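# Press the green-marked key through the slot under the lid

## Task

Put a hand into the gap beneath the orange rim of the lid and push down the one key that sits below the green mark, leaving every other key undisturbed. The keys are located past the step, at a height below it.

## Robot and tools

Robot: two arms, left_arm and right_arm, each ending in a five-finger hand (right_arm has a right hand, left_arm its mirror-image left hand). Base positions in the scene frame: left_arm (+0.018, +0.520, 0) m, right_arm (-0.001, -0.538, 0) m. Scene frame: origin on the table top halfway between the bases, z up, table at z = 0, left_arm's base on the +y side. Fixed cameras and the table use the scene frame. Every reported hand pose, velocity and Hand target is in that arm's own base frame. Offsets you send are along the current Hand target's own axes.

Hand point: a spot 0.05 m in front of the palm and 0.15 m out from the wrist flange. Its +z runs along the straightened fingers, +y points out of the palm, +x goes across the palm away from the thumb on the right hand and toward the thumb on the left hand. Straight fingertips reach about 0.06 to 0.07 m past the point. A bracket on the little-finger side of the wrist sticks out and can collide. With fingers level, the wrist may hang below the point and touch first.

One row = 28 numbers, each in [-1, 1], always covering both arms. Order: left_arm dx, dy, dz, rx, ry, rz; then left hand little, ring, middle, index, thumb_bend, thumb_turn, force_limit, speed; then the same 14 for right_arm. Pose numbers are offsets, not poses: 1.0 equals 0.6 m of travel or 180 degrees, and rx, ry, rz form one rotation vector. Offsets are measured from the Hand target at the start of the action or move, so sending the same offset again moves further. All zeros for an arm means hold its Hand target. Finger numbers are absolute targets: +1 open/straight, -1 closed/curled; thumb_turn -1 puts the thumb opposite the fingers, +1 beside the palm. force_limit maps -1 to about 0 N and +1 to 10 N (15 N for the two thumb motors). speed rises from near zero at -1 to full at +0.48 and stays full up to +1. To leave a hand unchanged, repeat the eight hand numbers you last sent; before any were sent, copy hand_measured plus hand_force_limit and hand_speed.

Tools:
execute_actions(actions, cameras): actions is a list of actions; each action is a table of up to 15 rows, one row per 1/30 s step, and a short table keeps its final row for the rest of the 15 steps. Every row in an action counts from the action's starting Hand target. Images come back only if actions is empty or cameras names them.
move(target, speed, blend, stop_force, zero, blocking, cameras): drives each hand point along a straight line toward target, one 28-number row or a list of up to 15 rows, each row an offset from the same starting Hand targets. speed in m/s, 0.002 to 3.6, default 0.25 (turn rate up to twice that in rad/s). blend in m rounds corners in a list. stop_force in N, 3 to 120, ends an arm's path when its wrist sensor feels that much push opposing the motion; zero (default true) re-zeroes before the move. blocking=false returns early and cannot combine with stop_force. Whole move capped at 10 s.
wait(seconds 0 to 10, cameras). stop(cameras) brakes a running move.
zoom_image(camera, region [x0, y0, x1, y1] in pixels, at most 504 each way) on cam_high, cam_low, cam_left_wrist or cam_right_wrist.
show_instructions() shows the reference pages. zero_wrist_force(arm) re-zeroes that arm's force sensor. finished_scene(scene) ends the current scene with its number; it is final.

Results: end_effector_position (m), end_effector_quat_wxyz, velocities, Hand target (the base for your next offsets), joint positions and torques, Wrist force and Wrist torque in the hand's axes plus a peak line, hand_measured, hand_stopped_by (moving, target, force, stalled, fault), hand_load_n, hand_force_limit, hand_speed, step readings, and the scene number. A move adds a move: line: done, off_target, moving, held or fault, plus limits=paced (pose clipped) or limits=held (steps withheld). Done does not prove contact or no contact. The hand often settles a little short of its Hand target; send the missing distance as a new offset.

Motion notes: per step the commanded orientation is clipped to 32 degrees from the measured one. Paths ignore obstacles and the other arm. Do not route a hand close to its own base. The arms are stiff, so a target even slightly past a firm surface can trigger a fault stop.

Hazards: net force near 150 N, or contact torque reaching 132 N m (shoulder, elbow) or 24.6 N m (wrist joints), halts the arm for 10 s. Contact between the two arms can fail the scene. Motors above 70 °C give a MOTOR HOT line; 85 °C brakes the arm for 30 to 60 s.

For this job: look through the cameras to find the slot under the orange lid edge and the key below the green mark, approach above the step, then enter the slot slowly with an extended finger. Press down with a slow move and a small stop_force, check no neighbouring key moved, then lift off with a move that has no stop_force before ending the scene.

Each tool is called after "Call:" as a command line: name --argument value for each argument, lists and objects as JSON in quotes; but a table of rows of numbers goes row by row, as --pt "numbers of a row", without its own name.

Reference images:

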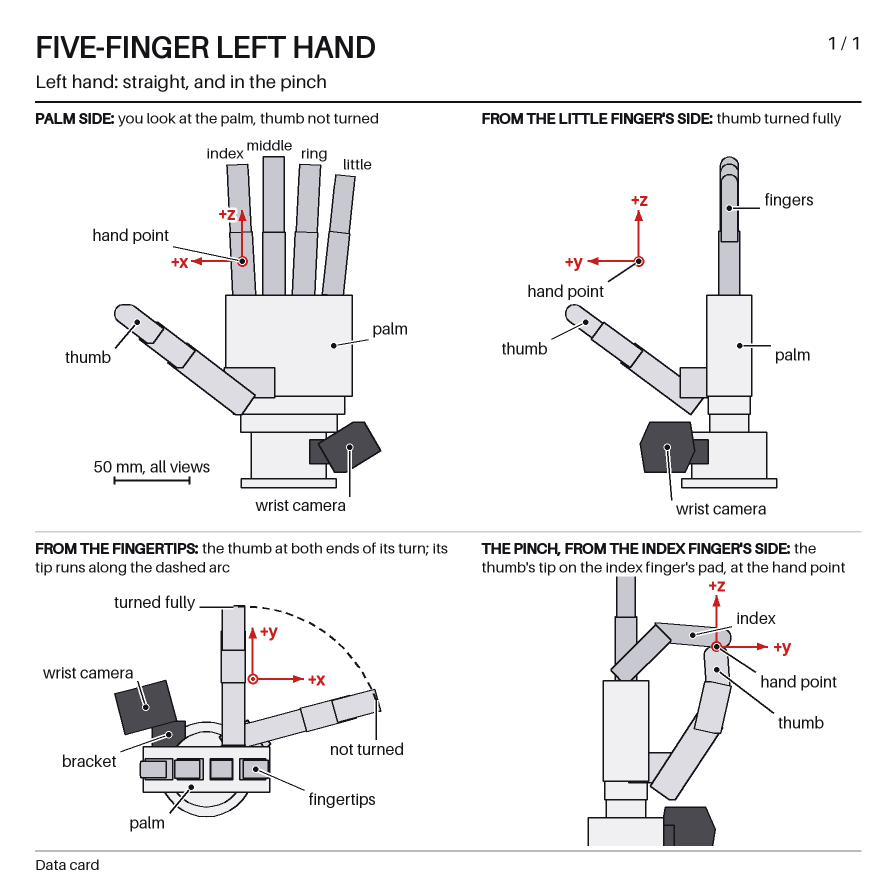

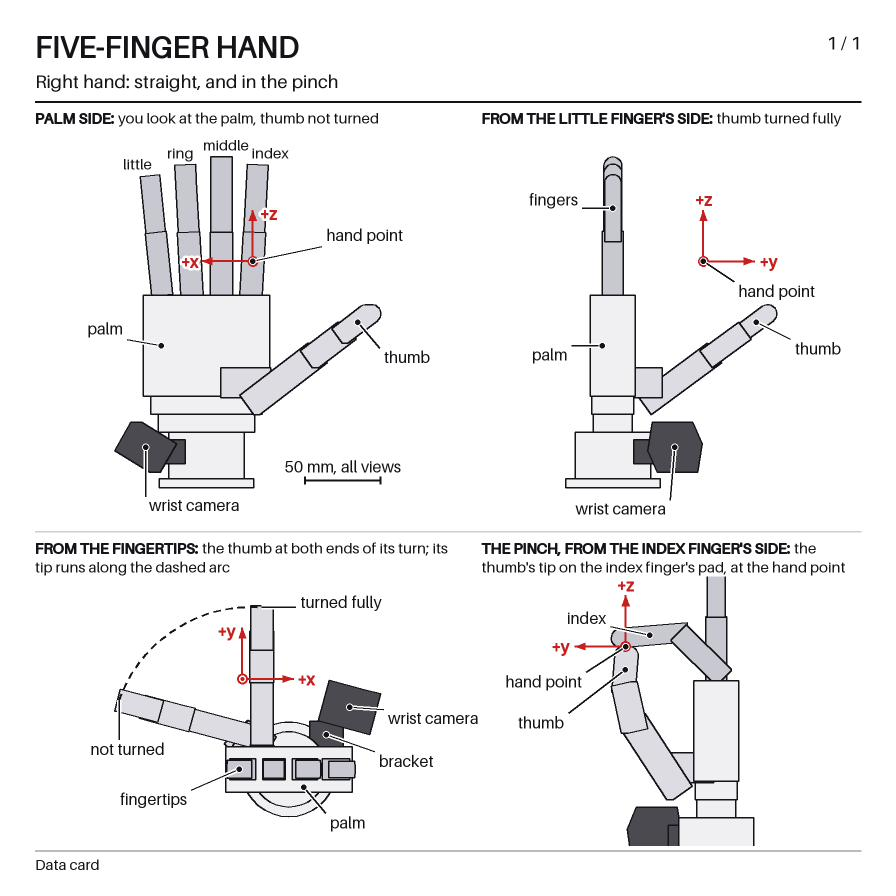

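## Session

Call:
execute_actions --actions '[]' --cameras '["all"]'

Scene clock: 0.00 s.
left_arm: end_effector_position=(+0.2728, +0.1228, +0.4690) hand_measured=(+1.000, +1.000, +1.000, +1.000, +1.000, +1.000) hand_load_n=(+0.5, +0.0, +0.0, +0.0, +0.0, +0.0) hand_stopped_by=(target, target, target, target, target, target) hand_force_limit=0.00 hand_speed=-0.80 end_effector_quat_wxyz=(+0.006, +0.914, +0.407, +0.002) | right_arm: end_effector_position=(+0.2755, -0.1201, +0.4825) hand_measured=(+1.000, +1.000, +1.000, +1.000, +1.000, +1.000) hand_load_n=(+0.0, +0.0, +0.0, +0.0, +0.0, +0.0) hand_stopped_by=(target, target, target, target, target, target) hand_force_limit=0.00 hand_speed=-0.80 end_effector_quat_wxyz=(+0.014, +0.404, +0.915, +0.007)
Joint positions: left_arm=[4.311 -1.435 -1.357 1.216 -1.559 1.903] | right_arm=[-1.174 -1.707 1.32 1.948 1.541 -1.913]
Joint velocities: within noise
Joint torques (N m): no reading
Motor temperatures (°C): left_arm=[36 40 31 34 38 35] | right_arm=[40 32 29 38 41 41]
Wrist force (N): no reading
Wrist torque (N m): no reading
Wrist force, peak (N): no reading
Hand target: left_arm +0.2728, +0.1228, +0.4690; +0.006, +0.914, +0.407, +0.002 | right_arm +0.2755, -0.1201, +0.4825; +0.014, +0.404, +0.915, +0.007

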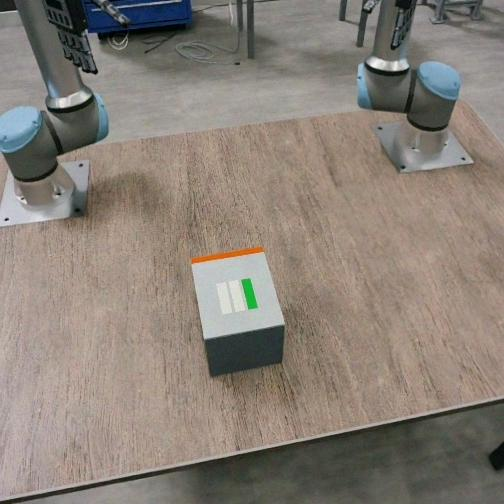

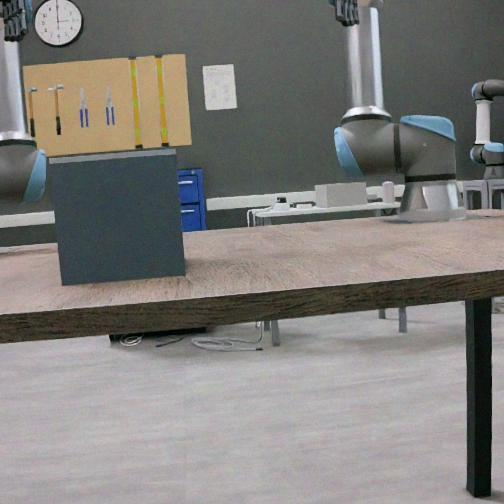

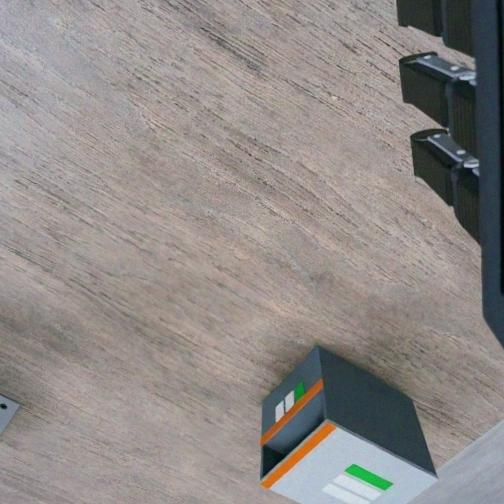

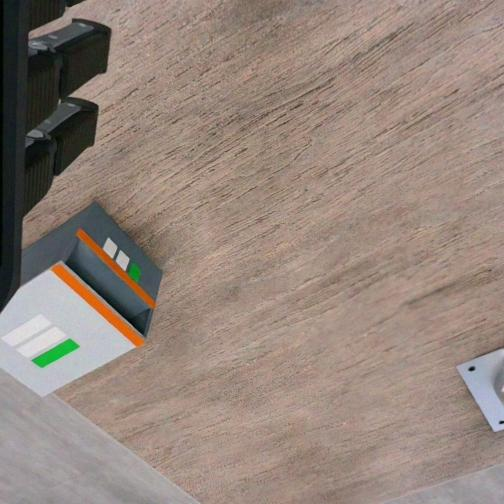

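Call:
zoom_image --camera "cam_high" --region '[172, 232, 302, 388]'

Call:
zoom_image --camera "cam_right_wrist" --region '[0, 190, 180, 400]'

Scaled by 3.231.

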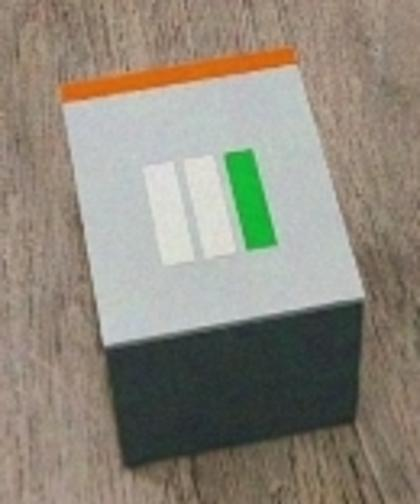

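Scaled by 2.400.

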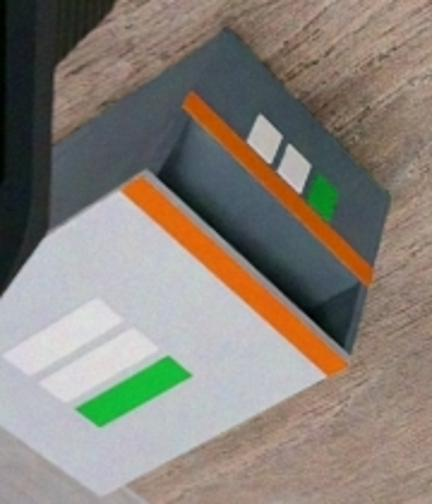

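Call:
move --target '[0,0,0,0,0,0,1,1,1,1,1,1,0,-0.8,-0.4332,0.0470,0.6668,0.4024,-0.1793,-0.2416,1,1,1,1,1,1,0,-0.8]' --speed 0.35 --cameras '["all"]'

Scene clock: 14.97 s.
left_arm: end_effector_position=(+0.2728, +0.1228, +0.4690) hand_measured=(+1.000, +1.000, +1.000, +1.000, +1.000, +1.000) hand_load_n=(+0.0, +0.0, +0.0, +0.0, +0.0, +0.0) hand_stopped_by=(target, target, target, target, target, target) hand_force_limit=0.00 hand_speed=-0.80 end_effector_quat_wxyz=(+0.006, +0.914, +0.407, +0.002) | right_arm: end_effector_position=(+0.4837, -0.2922, +0.0884) hand_measured=(+1.000, +1.000, +1.000, +1.000, +1.000, +1.000) hand_load_n=(+0.0, +0.0, +0.0, +0.0, +0.0, +0.0) hand_stopped_by=(target, target, target, target, target, target) hand_force_limit=0.00 hand_speed=-0.80 end_effector_quat_wxyz=(+0.014, -0.018, +0.783, -0.622) end_effector_velocity=(+0.001, +0.000, +0.001) end_effector_angular_velocity=(-0.003, -0.002, +0.001)
Joint positions: left_arm=[4.311 -1.435 -1.357 1.216 -1.559 1.903] | right_arm=[-0.446 -1.148 1.862 -0.257 2.603 -2.742]
Joint velocities: left_arm=[within noise] | right_arm=[0 0 -0.001 -0.005 0 -0.003]
Joint torques (N m): left_arm=[0.09 11.49 19.83 -2.42 0.29 -0.17] | right_arm=[-10.21 -19.52 -29.05 -1.87 2.95 -1.08]
Wrist force (N): left_arm=[-0.2 0.2 -0.2] | right_arm=[-0.4 -0.6 0.6]
Wrist torque (N m): left_arm=[0.04 0.03 -0.02] | right_arm=[-0.01 -0.11 -0.02]
Wrist force, peak (N): left_arm=[-0.5 0.0 -0.4] | right_arm=[-1.0 0.4 1.4]
Hand target: left_arm +0.2728, +0.1228, +0.4690; +0.006, +0.914, +0.407, +0.002 | right_arm +0.4838, -0.2922, +0.0883; +0.014, -0.018, +0.783, -0.622
Off the commanded pose: left_arm 0.000 m, 0 deg | right_arm 0.000 m, 0 deg.
move: done

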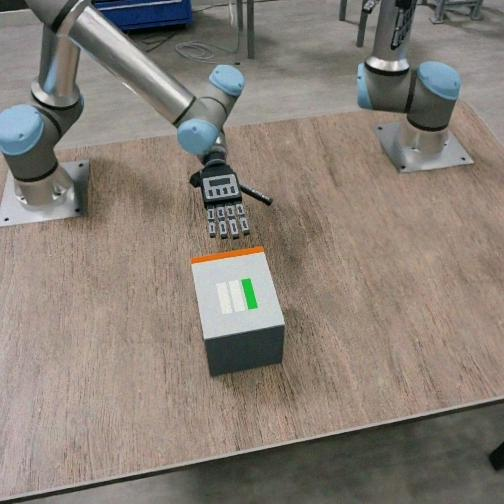

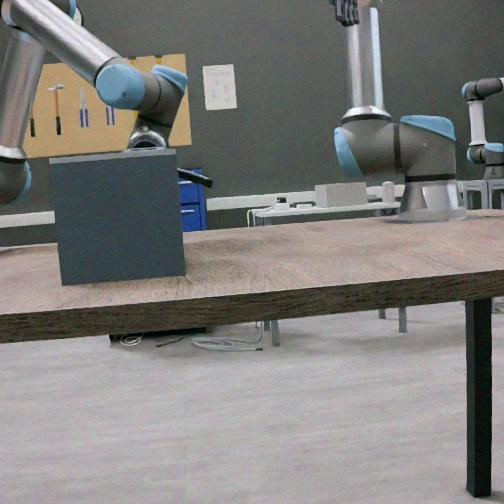

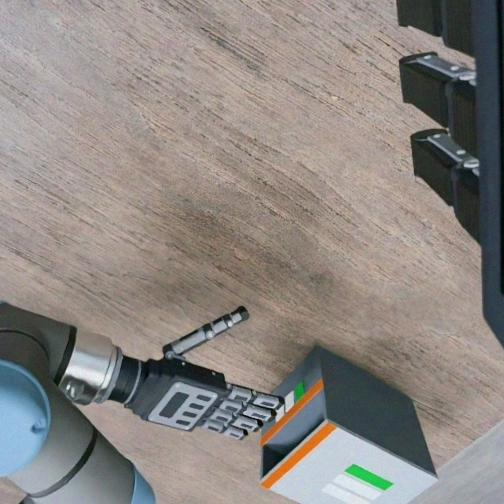

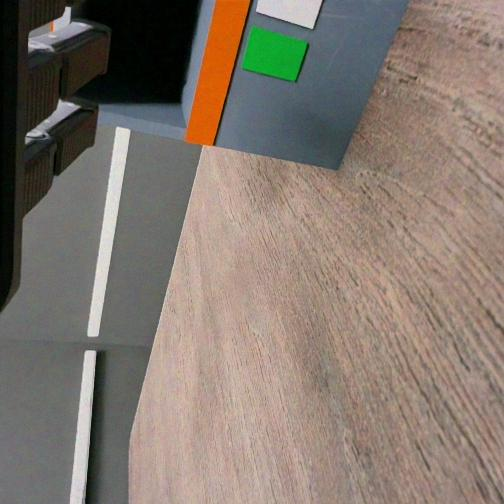

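Call:
zoom_image --camera "cam_high" --region '[172, 150, 302, 340]'

Call:
zoom_image --camera "cam_left_wrist" --region '[120, 290, 440, 504]'

Call:
zoom_image --camera "cam_right_wrist" --region '[0, 0, 420, 220]'

Scaled by 2.653.

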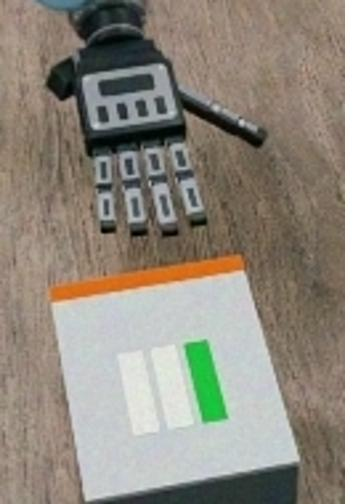

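Scaled by 1.575.

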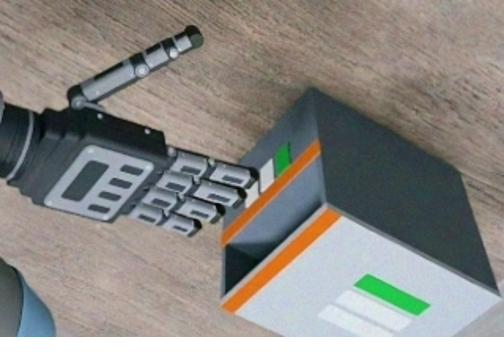

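Scaled by 1.200.

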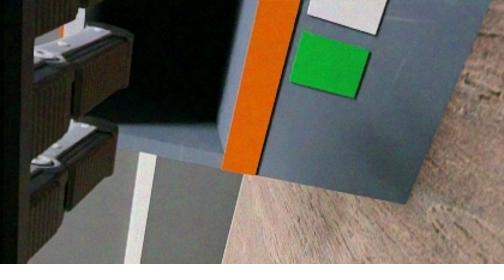

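Call:
move --target '[0,0,0,0,0,0,1,1,1,1,1,1,0,-0.8,0.003,0,0.2903,0,0,0,1,1,1,1,1,1,0,-0.8]' --speed 0.07 --stop_force 5 --cameras '["cam_high", "cam_left_wrist"]'

Scene clock: 22.20 s.
left_arm: end_effector_position=(+0.2728, +0.1228, +0.4690) hand_measured=(+1.000, +1.000, +1.000, +1.000, +1.000, +1.000) hand_load_n=(-0.5, +0.0, +0.0, +0.0, +0.0, +0.0) hand_stopped_by=(target, target, target, target, target, target) hand_force_limit=0.00 hand_speed=-0.80 end_effector_quat_wxyz=(+0.006, +0.914, +0.407, +0.002) | right_arm: end_effector_position=(+0.4898, -0.4618, +0.0489) hand_measured=(+1.000, +1.000, +1.000, +1.000, +1.000, +1.000) hand_load_n=(+0.0, -0.5, +0.0, +0.0, +0.0, +0.0) hand_stopped_by=(target, target, target, target, target, target) hand_force_limit=0.00 hand_speed=-0.80 end_effector_quat_wxyz=(+0.014, -0.018, +0.783, -0.622)
Joint positions: left_arm=[4.311 -1.435 -1.357 1.216 -1.559 1.903] | right_arm=[-0.747 -1.006 1.74 -0.418 2.324 -2.922]
Joint torques (N m): left_arm=[-0.98 10.9 19.12 -2.71 0.18 -0.13] | right_arm=[10.42 -46.21 -4.02 1.62 2.78 1.56]
Wrist force (N): left_arm=[0.1 0.0 -0.3] | right_arm=[-0.2 -0.3 0.5]
Wrist torque (N m): left_arm=[0.02 -0.03 0.01] | right_arm=[0.00 -0.13 0.16]
Wrist force, peak (N): left_arm=[-0.4 0.4 -0.4] | right_arm=[-0.1 -0.3 1.1]
Hand target: left_arm +0.2728, +0.1228, +0.4690; +0.006, +0.914, +0.407, +0.002 | right_arm +0.4898, -0.4618, +0.0489; +0.014, -0.018, +0.783, -0.622
Off the commanded pose: left_arm 0.000 m, 0 deg | right_arm 0.000 m, 0 deg.
move: done
Images, in order (width x height): cam_high 504x504, cam_left_wrist 504x504.

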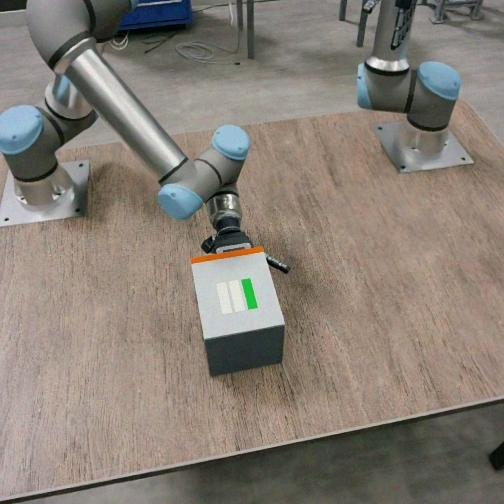

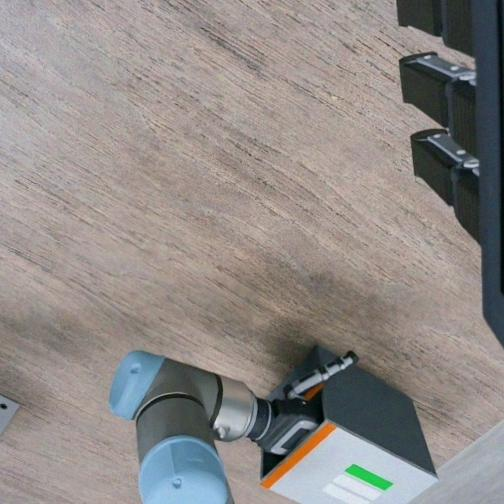

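Call:
execute_actions --actions '[[[0,0,0,0,0,0,1,1,1,1,1,1,0,-0.8,0,0,0,0,0,0,1,1,0.3,1,1,1,-0.6,-0.85]]]' --cameras '[]'

Call:
zoom_image --camera "cam_left_wrist" --region '[230, 330, 440, 504]'

Scene clock: 23.57 s.
left_arm: end_effector_position=(+0.2728, +0.1228, +0.4690) hand_measured=(+1.000, +1.000, +1.000, +1.000, +1.000, +1.000) hand_load_n=(+0.0, +0.0, +0.0, +0.0, +0.0, +0.0) hand_stopped_by=(target, target, target, target, target, target) hand_force_limit=0.00 hand_speed=-0.80 end_effector_quat_wxyz=(+0.006, +0.914, +0.407, +0.002) | right_arm: end_effector_position=(+0.4898, -0.4618, +0.0489) hand_measured=(+1.000, +1.000, +0.766, +1.000, +1.000, +1.000) hand_load_n=(+0.0, +0.0, +2.0, +0.0, +0.0, +0.0) hand_stopped_by=(target, target, force, target, target, target) hand_force_limit=-0.60 hand_speed=-0.85 end_effector_quat_wxyz=(+0.014, -0.018, +0.783, -0.622)
Joint positions: left_arm=[4.311 -1.435 -1.357 1.216 -1.559 1.903] | right_arm=[-0.747 -1.006 1.74 -0.418 2.324 -2.922]
Joint torques (N m): left_arm=[0.25 11.91 19.94 -2.87 0.29 -0.17] | right_arm=[10.48 -42.69 -3.36 1.47 2.43 1.57]
Wrist force (N): left_arm=[0.0 0.0 -0.2] | right_arm=[0.0 -2.3 1.0]
Wrist torque (N m): left_arm=[0.01 -0.01 0.00] | right_arm=[0.09 -0.14 0.12]
Wrist force, peak (N): left_arm=[-0.3 0.3 -0.4] | right_arm=[-0.1 -2.9 1.1]
Hand target: left_arm +0.2728, +0.1228, +0.4690; +0.006, +0.914, +0.407, +0.002 | right_arm +0.4898, -0.4618, +0.0489; +0.014, -0.018, +0.783, -0.622
Off the commanded pose: left_arm 0.000 m, 0 deg | right_arm 0.000 m, 0 deg.
Step readings (end_effector_position of left_arm | right_arm):
0: (+0.2728, +0.1228, +0.4690) | (+0.4898, -0.4618, +0.0489)
1: (+0.2728, +0.1228, +0.4690) | (+0.4898, -0.4618, +0.0489)
2: (+0.2728, +0.1228, +0.4690) | (+0.4898, -0.4618, +0.0489)
4: (+0.2728, +0.1228, +0.4690) | (+0.4898, -0.4618, +0.0489)
8: (+0.2728, +0.1228, +0.4690) | (+0.4898, -0.4618, +0.0489)
15: (+0.2728, +0.1228, +0.4690) | (+0.4898, -0.4618, +0.0489)
No camera images: "cameras" was empty.

Scaled by 2.400.
This view is cut from an older image: the scene may have changed since it was taken.

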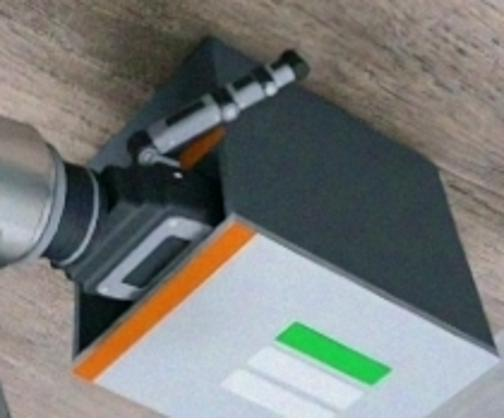

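Call:
execute_actions --actions '[[[0,0,0,0,0,0,1,1,1,1,1,1,0,-0.8,0,0,0,0,0,0,1,1,0.45,1,1,1,0.0,-0.8]]]' --cameras '[]'

Scene clock: 24.90 s.
left_arm: end_effector_position=(+0.2728, +0.1228, +0.4690) hand_measured=(+1.000, +1.000, +1.000, +1.000, +1.000, +1.000) hand_load_n=(+0.0, +0.0, +0.0, +0.0, +0.0, +0.0) hand_stopped_by=(target, target, target, target, target, target) hand_force_limit=0.00 hand_speed=-0.80 end_effector_quat_wxyz=(+0.006, +0.914, +0.407, +0.002) | right_arm: end_effector_position=(+0.4898, -0.4618, +0.0489) hand_measured=(+1.000, +1.000, +0.606, +1.000, +1.000, +1.000) hand_load_n=(+0.0, +0.0, +10.0, +0.0, +0.0, +0.0) hand_stopped_by=(target, target, force, target, target, target) hand_force_limit=0.00 hand_speed=-0.80 end_effector_quat_wxyz=(+0.014, -0.018, +0.783, -0.622)
Joint positions: left_arm=[4.311 -1.435 -1.357 1.216 -1.559 1.903] | right_arm=[-0.747 -1.006 1.74 -0.418 2.324 -2.922]
Joint torques (N m): left_arm=[0.16 12.15 20.76 -2.79 0.24 0.08] | right_arm=[10.03 -31.75 -4.44 1.18 1 1.35]
Wrist force (N): left_arm=[-0.3 0.2 -0.2] | right_arm=[0.0 -10.2 2.7]
Wrist torque (N m): left_arm=[0.04 0.04 -0.02] | right_arm=[0.38 -0.17 -0.06]
Wrist force, peak (N): left_arm=[-0.2 0.3 -0.6] | right_arm=[0.0 -11.0 3.3]
Hand target: left_arm +0.2728, +0.1228, +0.4690; +0.006, +0.914, +0.407, +0.002 | right_arm +0.4898, -0.4618, +0.0489; +0.014, -0.018, +0.783, -0.622
Off the commanded pose: left_arm 0.000 m, 0 deg | right_arm 0.000 m, 0 deg.
Step readings (end_effector_position of left_arm | right_arm):
0: (+0.2728, +0.1228, +0.4690) | (+0.4898, -0.4618, +0.0489)
1: (+0.2728, +0.1228, +0.4690) | (+0.4898, -0.4618, +0.0489)
2: (+0.2728, +0.1228, +0.4690) | (+0.4898, -0.4618, +0.0489)
4: (+0.2728, +0.1228, +0.4690) | (+0.4898, -0.4618, +0.0489)
8: (+0.2728, +0.1228, +0.4690) | (+0.4898, -0.4618, +0.0489)
15: (+0.2728, +0.1228, +0.4690) | (+0.4898, -0.4618, +0.0489)
No camera images: "cameras" was empty.

Call:
execute_actions --actions '[[[0,0,0,0,0,0,1,1,1,1,1,1,0,-0.8,0,0,0,0,0,0,1,1,1,1,1,1,0,0.2]]]' --cameras '[]'

Call:
execute_actions --actions '[[[0,0,0,0,0,0,1,1,1,1,1,1,0,-0.8,0,0,0,0,0,0,1,1,0.3,1,1,1,-0.7,-0.8]]]' --cameras '[]'

Scene clock: 27.70 s.
left_arm: end_effector_position=(+0.2728, +0.1228, +0.4690) hand_measured=(+1.000, +1.000, +1.000, +1.000, +1.000, +1.000) hand_load_n=(+0.0, +0.0, +0.0, +0.0, +0.0, +0.0) hand_stopped_by=(target, target, target, target, target, target) hand_force_limit=0.00 hand_speed=-0.80 end_effector_quat_wxyz=(+0.006, +0.914, +0.407, +0.002) | right_arm: end_effector_position=(+0.4898, -0.4618, +0.0488) hand_measured=(+1.000, +1.000, +1.000, +1.000, +1.000, +1.000) hand_load_n=(+0.0, +0.0, +0.0, +0.0, +0.0, +0.0) hand_stopped_by=(target, target, target, target, target, target) hand_force_limit=0.00 hand_speed=0.20 end_effector_quat_wxyz=(+0.014, -0.018, +0.783, -0.622)
Joint positions: left_arm=[4.311 -1.435 -1.357 1.216 -1.559 1.903] | right_arm=[-0.747 -1.006 1.74 -0.418 2.324 -2.922]
Joint torques (N m): left_arm=[0.43 12.49 19.54 -3.19 0.09 0.1] | right_arm=[8.18 -38.23 -5.42 0.46 -1.35 0.81]
Wrist force (N): left_arm=[-0.1 -0.2 -0.2] | right_arm=[-0.5 -0.1 0.7]
Wrist torque (N m): left_arm=[-0.01 0.00 0.00] | right_arm=[0.01 -0.09 0.14]
Wrist force, peak (N): left_arm=[-0.3 0.0 -0.5] | right_arm=[0.1 -10.5 2.6]
Hand target: left_arm +0.2728, +0.1228, +0.4690; +0.006, +0.914, +0.407, +0.002 | right_arm +0.4898, -0.4618, +0.0489; +0.014, -0.018, +0.783, -0.622
Off the commanded pose: left_arm 0.000 m, 0 deg | right_arm 0.000 m, 0 deg.
Step readings (end_effector_position of left_arm | right_arm):
0: (+0.2728, +0.1228, +0.4690) | (+0.4898, -0.4618, +0.0489)
1: (+0.2728, +0.1228, +0.4690) | (+0.4898, -0.4618, +0.0489)
2: (+0.2728, +0.1228, +0.4690) | (+0.4898, -0.4618, +0.0489)
4: (+0.2728, +0.1228, +0.4690) | (+0.4898, -0.4618, +0.0488)
8: (+0.2728, +0.1228, +0.4690) | (+0.4898, -0.4618, +0.0488)
15: (+0.2728, +0.1228, +0.4690) | (+0.4898, -0.4618, +0.0488)
No camera images: "cameras" was empty.

Scene clock: 28.67 s.
left_arm: end_effector_position=(+0.2728, +0.1228, +0.4690) hand_measured=(+1.000, +1.000, +1.000, +1.000, +1.000, +1.000) hand_load_n=(+0.0, +0.0, +0.0, +0.0, +0.0, +0.0) hand_stopped_by=(target, target, target, target, target, target) hand_force_limit=0.00 hand_speed=-0.80 end_effector_quat_wxyz=(+0.006, +0.914, +0.407, +0.002) | right_arm: end_effector_position=(+0.4898, -0.4618, +0.0489) hand_measured=(+1.000, +1.000, +0.616, +1.000, +1.000, +1.000) hand_load_n=(+0.0, +0.0, +5.0, +0.0, +0.0, +0.0) hand_stopped_by=(target, target, force, target, target, target) hand_force_limit=-0.70 hand_speed=-0.80 end_effector_quat_wxyz=(+0.014, -0.018, +0.783, -0.622)
Joint positions: left_arm=[4.311 -1.435 -1.357 1.216 -1.559 1.903] | right_arm=[-0.747 -1.006 1.74 -0.418 2.324 -2.922]
Joint torques (N m): left_arm=[-1.13 12.95 18.49 -2.83 0.23 -0.03] | right_arm=[7.56 -41.72 -6.18 0.28 -1.52 0.4]
Wrist force (N): left_arm=[-0.3 0.1 -0.3] | right_arm=[0.1 -5.6 2.1]
Wrist torque (N m): left_arm=[0.03 0.03 -0.02] | right_arm=[0.19 -0.11 0.04]
Wrist force, peak (N): left_arm=[-0.2 0.1 -0.4] | right_arm=[0.2 -6.3 2.3]
Hand target: left_arm +0.2728, +0.1228, +0.4690; +0.006, +0.914, +0.407, +0.002 | right_arm +0.4898, -0.4618, +0.0489; +0.014, -0.018, +0.783, -0.622
Off the commanded pose: left_arm 0.000 m, 0 deg | right_arm 0.000 m, 0 deg.
Step readings (end_effector_position of left_arm | right_arm):
0: (+0.2728, +0.1228, +0.4690) | (+0.4898, -0.4618, +0.0488)
1: (+0.2728, +0.1228, +0.4690) | (+0.4898, -0.4618, +0.0488)
2: (+0.2728, +0.1228, +0.4690) | (+0.4898, -0.4618, +0.0488)
4: (+0.2728, +0.1228, +0.4690) | (+0.4898, -0.4618, +0.0488)
8: (+0.2728, +0.1228, +0.4690) | (+0.4898, -0.4618, +0.0488)
15: (+0.2728, +0.1228, +0.4690) | (+0.4898, -0.4618, +0.0489)
No camera images: "cameras" was empty.

Call:
execute_actions --actions '[[[0,0,0,0,0,0,1,1,1,1,1,1,0,-0.8,0,0,0,0,0,0,1,1,1,1,1,1,0,0.3]]]' --cameras '[]'

Call:
move --target '[0,0,0,0,0,0,1,1,1,1,1,1,0,-0.8,0,0,-0.26,0,0,0,1,1,1,1,1,1,0,0.3]' --speed 0.18 --cameras '["cam_high"]'

Scene clock: 30.07 s.
left_arm: end_effector_position=(+0.2728, +0.1228, +0.4690) hand_measured=(+1.000, +1.000, +1.000, +1.000, +1.000, +1.000) hand_load_n=(+0.0, +0.0, +0.0, +0.0, -0.5, +0.0) hand_stopped_by=(target, target, target, target, target, target) hand_force_limit=0.00 hand_speed=-0.80 end_effector_quat_wxyz=(+0.006, +0.914, +0.407, +0.002) | right_arm: end_effector_position=(+0.4898, -0.4618, +0.0489) hand_measured=(+1.000, +1.000, +1.000, +1.000, +1.000, +1.000) hand_load_n=(+0.0, +0.0, +0.0, +0.0, +0.0, -0.5) hand_stopped_by=(target, target, target, target, target, target) hand_force_limit=0.00 hand_speed=0.30 end_effector_quat_wxyz=(+0.014, -0.018, +0.783, -0.622)
Joint positions: left_arm=[4.311 -1.435 -1.357 1.216 -1.559 1.903] | right_arm=[-0.747 -1.006 1.74 -0.418 2.324 -2.922]
Joint torques (N m): left_arm=[-1.43 10.77 18.58 -3.06 0.37 -0.12] | right_arm=[4.52 -30.34 -7.63 -0.1 -1.44 0.23]
Wrist force (N): left_arm=[-0.3 -0.1 -0.3] | right_arm=[-0.3 -0.3 0.8]
Wrist torque (N m): left_arm=[0.00 0.03 -0.01] | right_arm=[-0.02 -0.12 0.14]
Wrist force, peak (N): left_arm=[-0.3 0.1 -0.7] | right_arm=[0.2 -5.8 1.8]
Hand target: left_arm +0.2728, +0.1228, +0.4690; +0.006, +0.914, +0.407, +0.002 | right_arm +0.4898, -0.4618, +0.0489; +0.014, -0.018, +0.783, -0.622
Off the commanded pose: left_arm 0.000 m, 0 deg | right_arm 0.000 m, 0 deg.
Step readings (end_effector_position of left_arm | right_arm):
0: (+0.2728, +0.1228, +0.4690) | (+0.4898, -0.4618, +0.0489)
1: (+0.2728, +0.1228, +0.4690) | (+0.4898, -0.4618, +0.0489)
2: (+0.2728, +0.1228, +0.4690) | (+0.4898, -0.4618, +0.0489)
4: (+0.2728, +0.1228, +0.4690) | (+0.4898, -0.4618, +0.0489)
8: (+0.2728, +0.1228, +0.4690) | (+0.4898, -0.4618, +0.0489)
15: (+0.2728, +0.1228, +0.4690) | (+0.4898, -0.4618, +0.0489)
No camera images: "cameras" was empty.

Scene clock: 31.40 s.
left_arm: end_effector_position=(+0.2728, +0.1228, +0.4690) hand_measured=(+1.000, +1.000, +1.000, +1.000, +1.000, +1.000) hand_load_n=(+0.0, +0.0, +0.0, +0.0, +0.0, +0.0) hand_stopped_by=(target, target, target, target, target, target) hand_force_limit=0.00 hand_speed=-0.80 end_effector_quat_wxyz=(+0.006, +0.914, +0.407, +0.002) | right_arm: end_effector_position=(+0.4828, -0.3100, +0.0842) hand_measured=(+1.000, +1.000, +1.000, +1.000, +1.000, +1.000) hand_load_n=(-0.5, +0.0, +0.0, +0.0, +0.0, -0.5) hand_stopped_by=(target, target, target, target, target, target) hand_force_limit=0.00 hand_speed=0.30 end_effector_quat_wxyz=(+0.014, -0.018, +0.783, -0.622)
Joint positions: left_arm=[4.311 -1.435 -1.357 1.216 -1.559 1.903] | right_arm=[-0.484 -1.144 1.866 -0.291 2.569 -2.773]
Joint torques (N m): left_arm=[0.3 12.48 20.24 -2.95 0.17 -0.25] | right_arm=[0.33 -19.68 -29.58 -1.67 -0.17 -0.53]
Wrist force (N): left_arm=[0.0 0.0 -0.4] | right_arm=[-0.7 -0.6 0.7]
Wrist torque (N m): left_arm=[0.02 -0.02 0.00] | right_arm=[0.00 -0.02 0.12]
Wrist force, peak (N): left_arm=[-0.4 0.0 -0.4] | right_arm=[-0.4 0.0 2.1]
Hand target: left_arm +0.2728, +0.1228, +0.4690; +0.006, +0.914, +0.407, +0.002 | right_arm +0.4828, -0.3100, +0.0842; +0.014, -0.018, +0.783, -0.622
Off the commanded pose: left_arm 0.000 m, 0 deg | right_arm 0.000 m, 0 deg.
move: done
Images, in order (width x height): cam_high 504x504.

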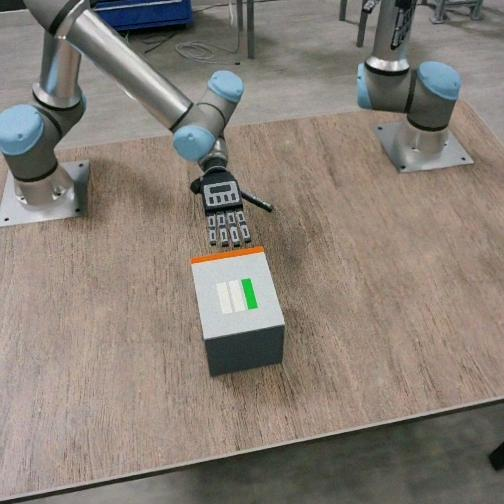

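Call:
finished_scene --scene 2

The scene is finished: the task was done.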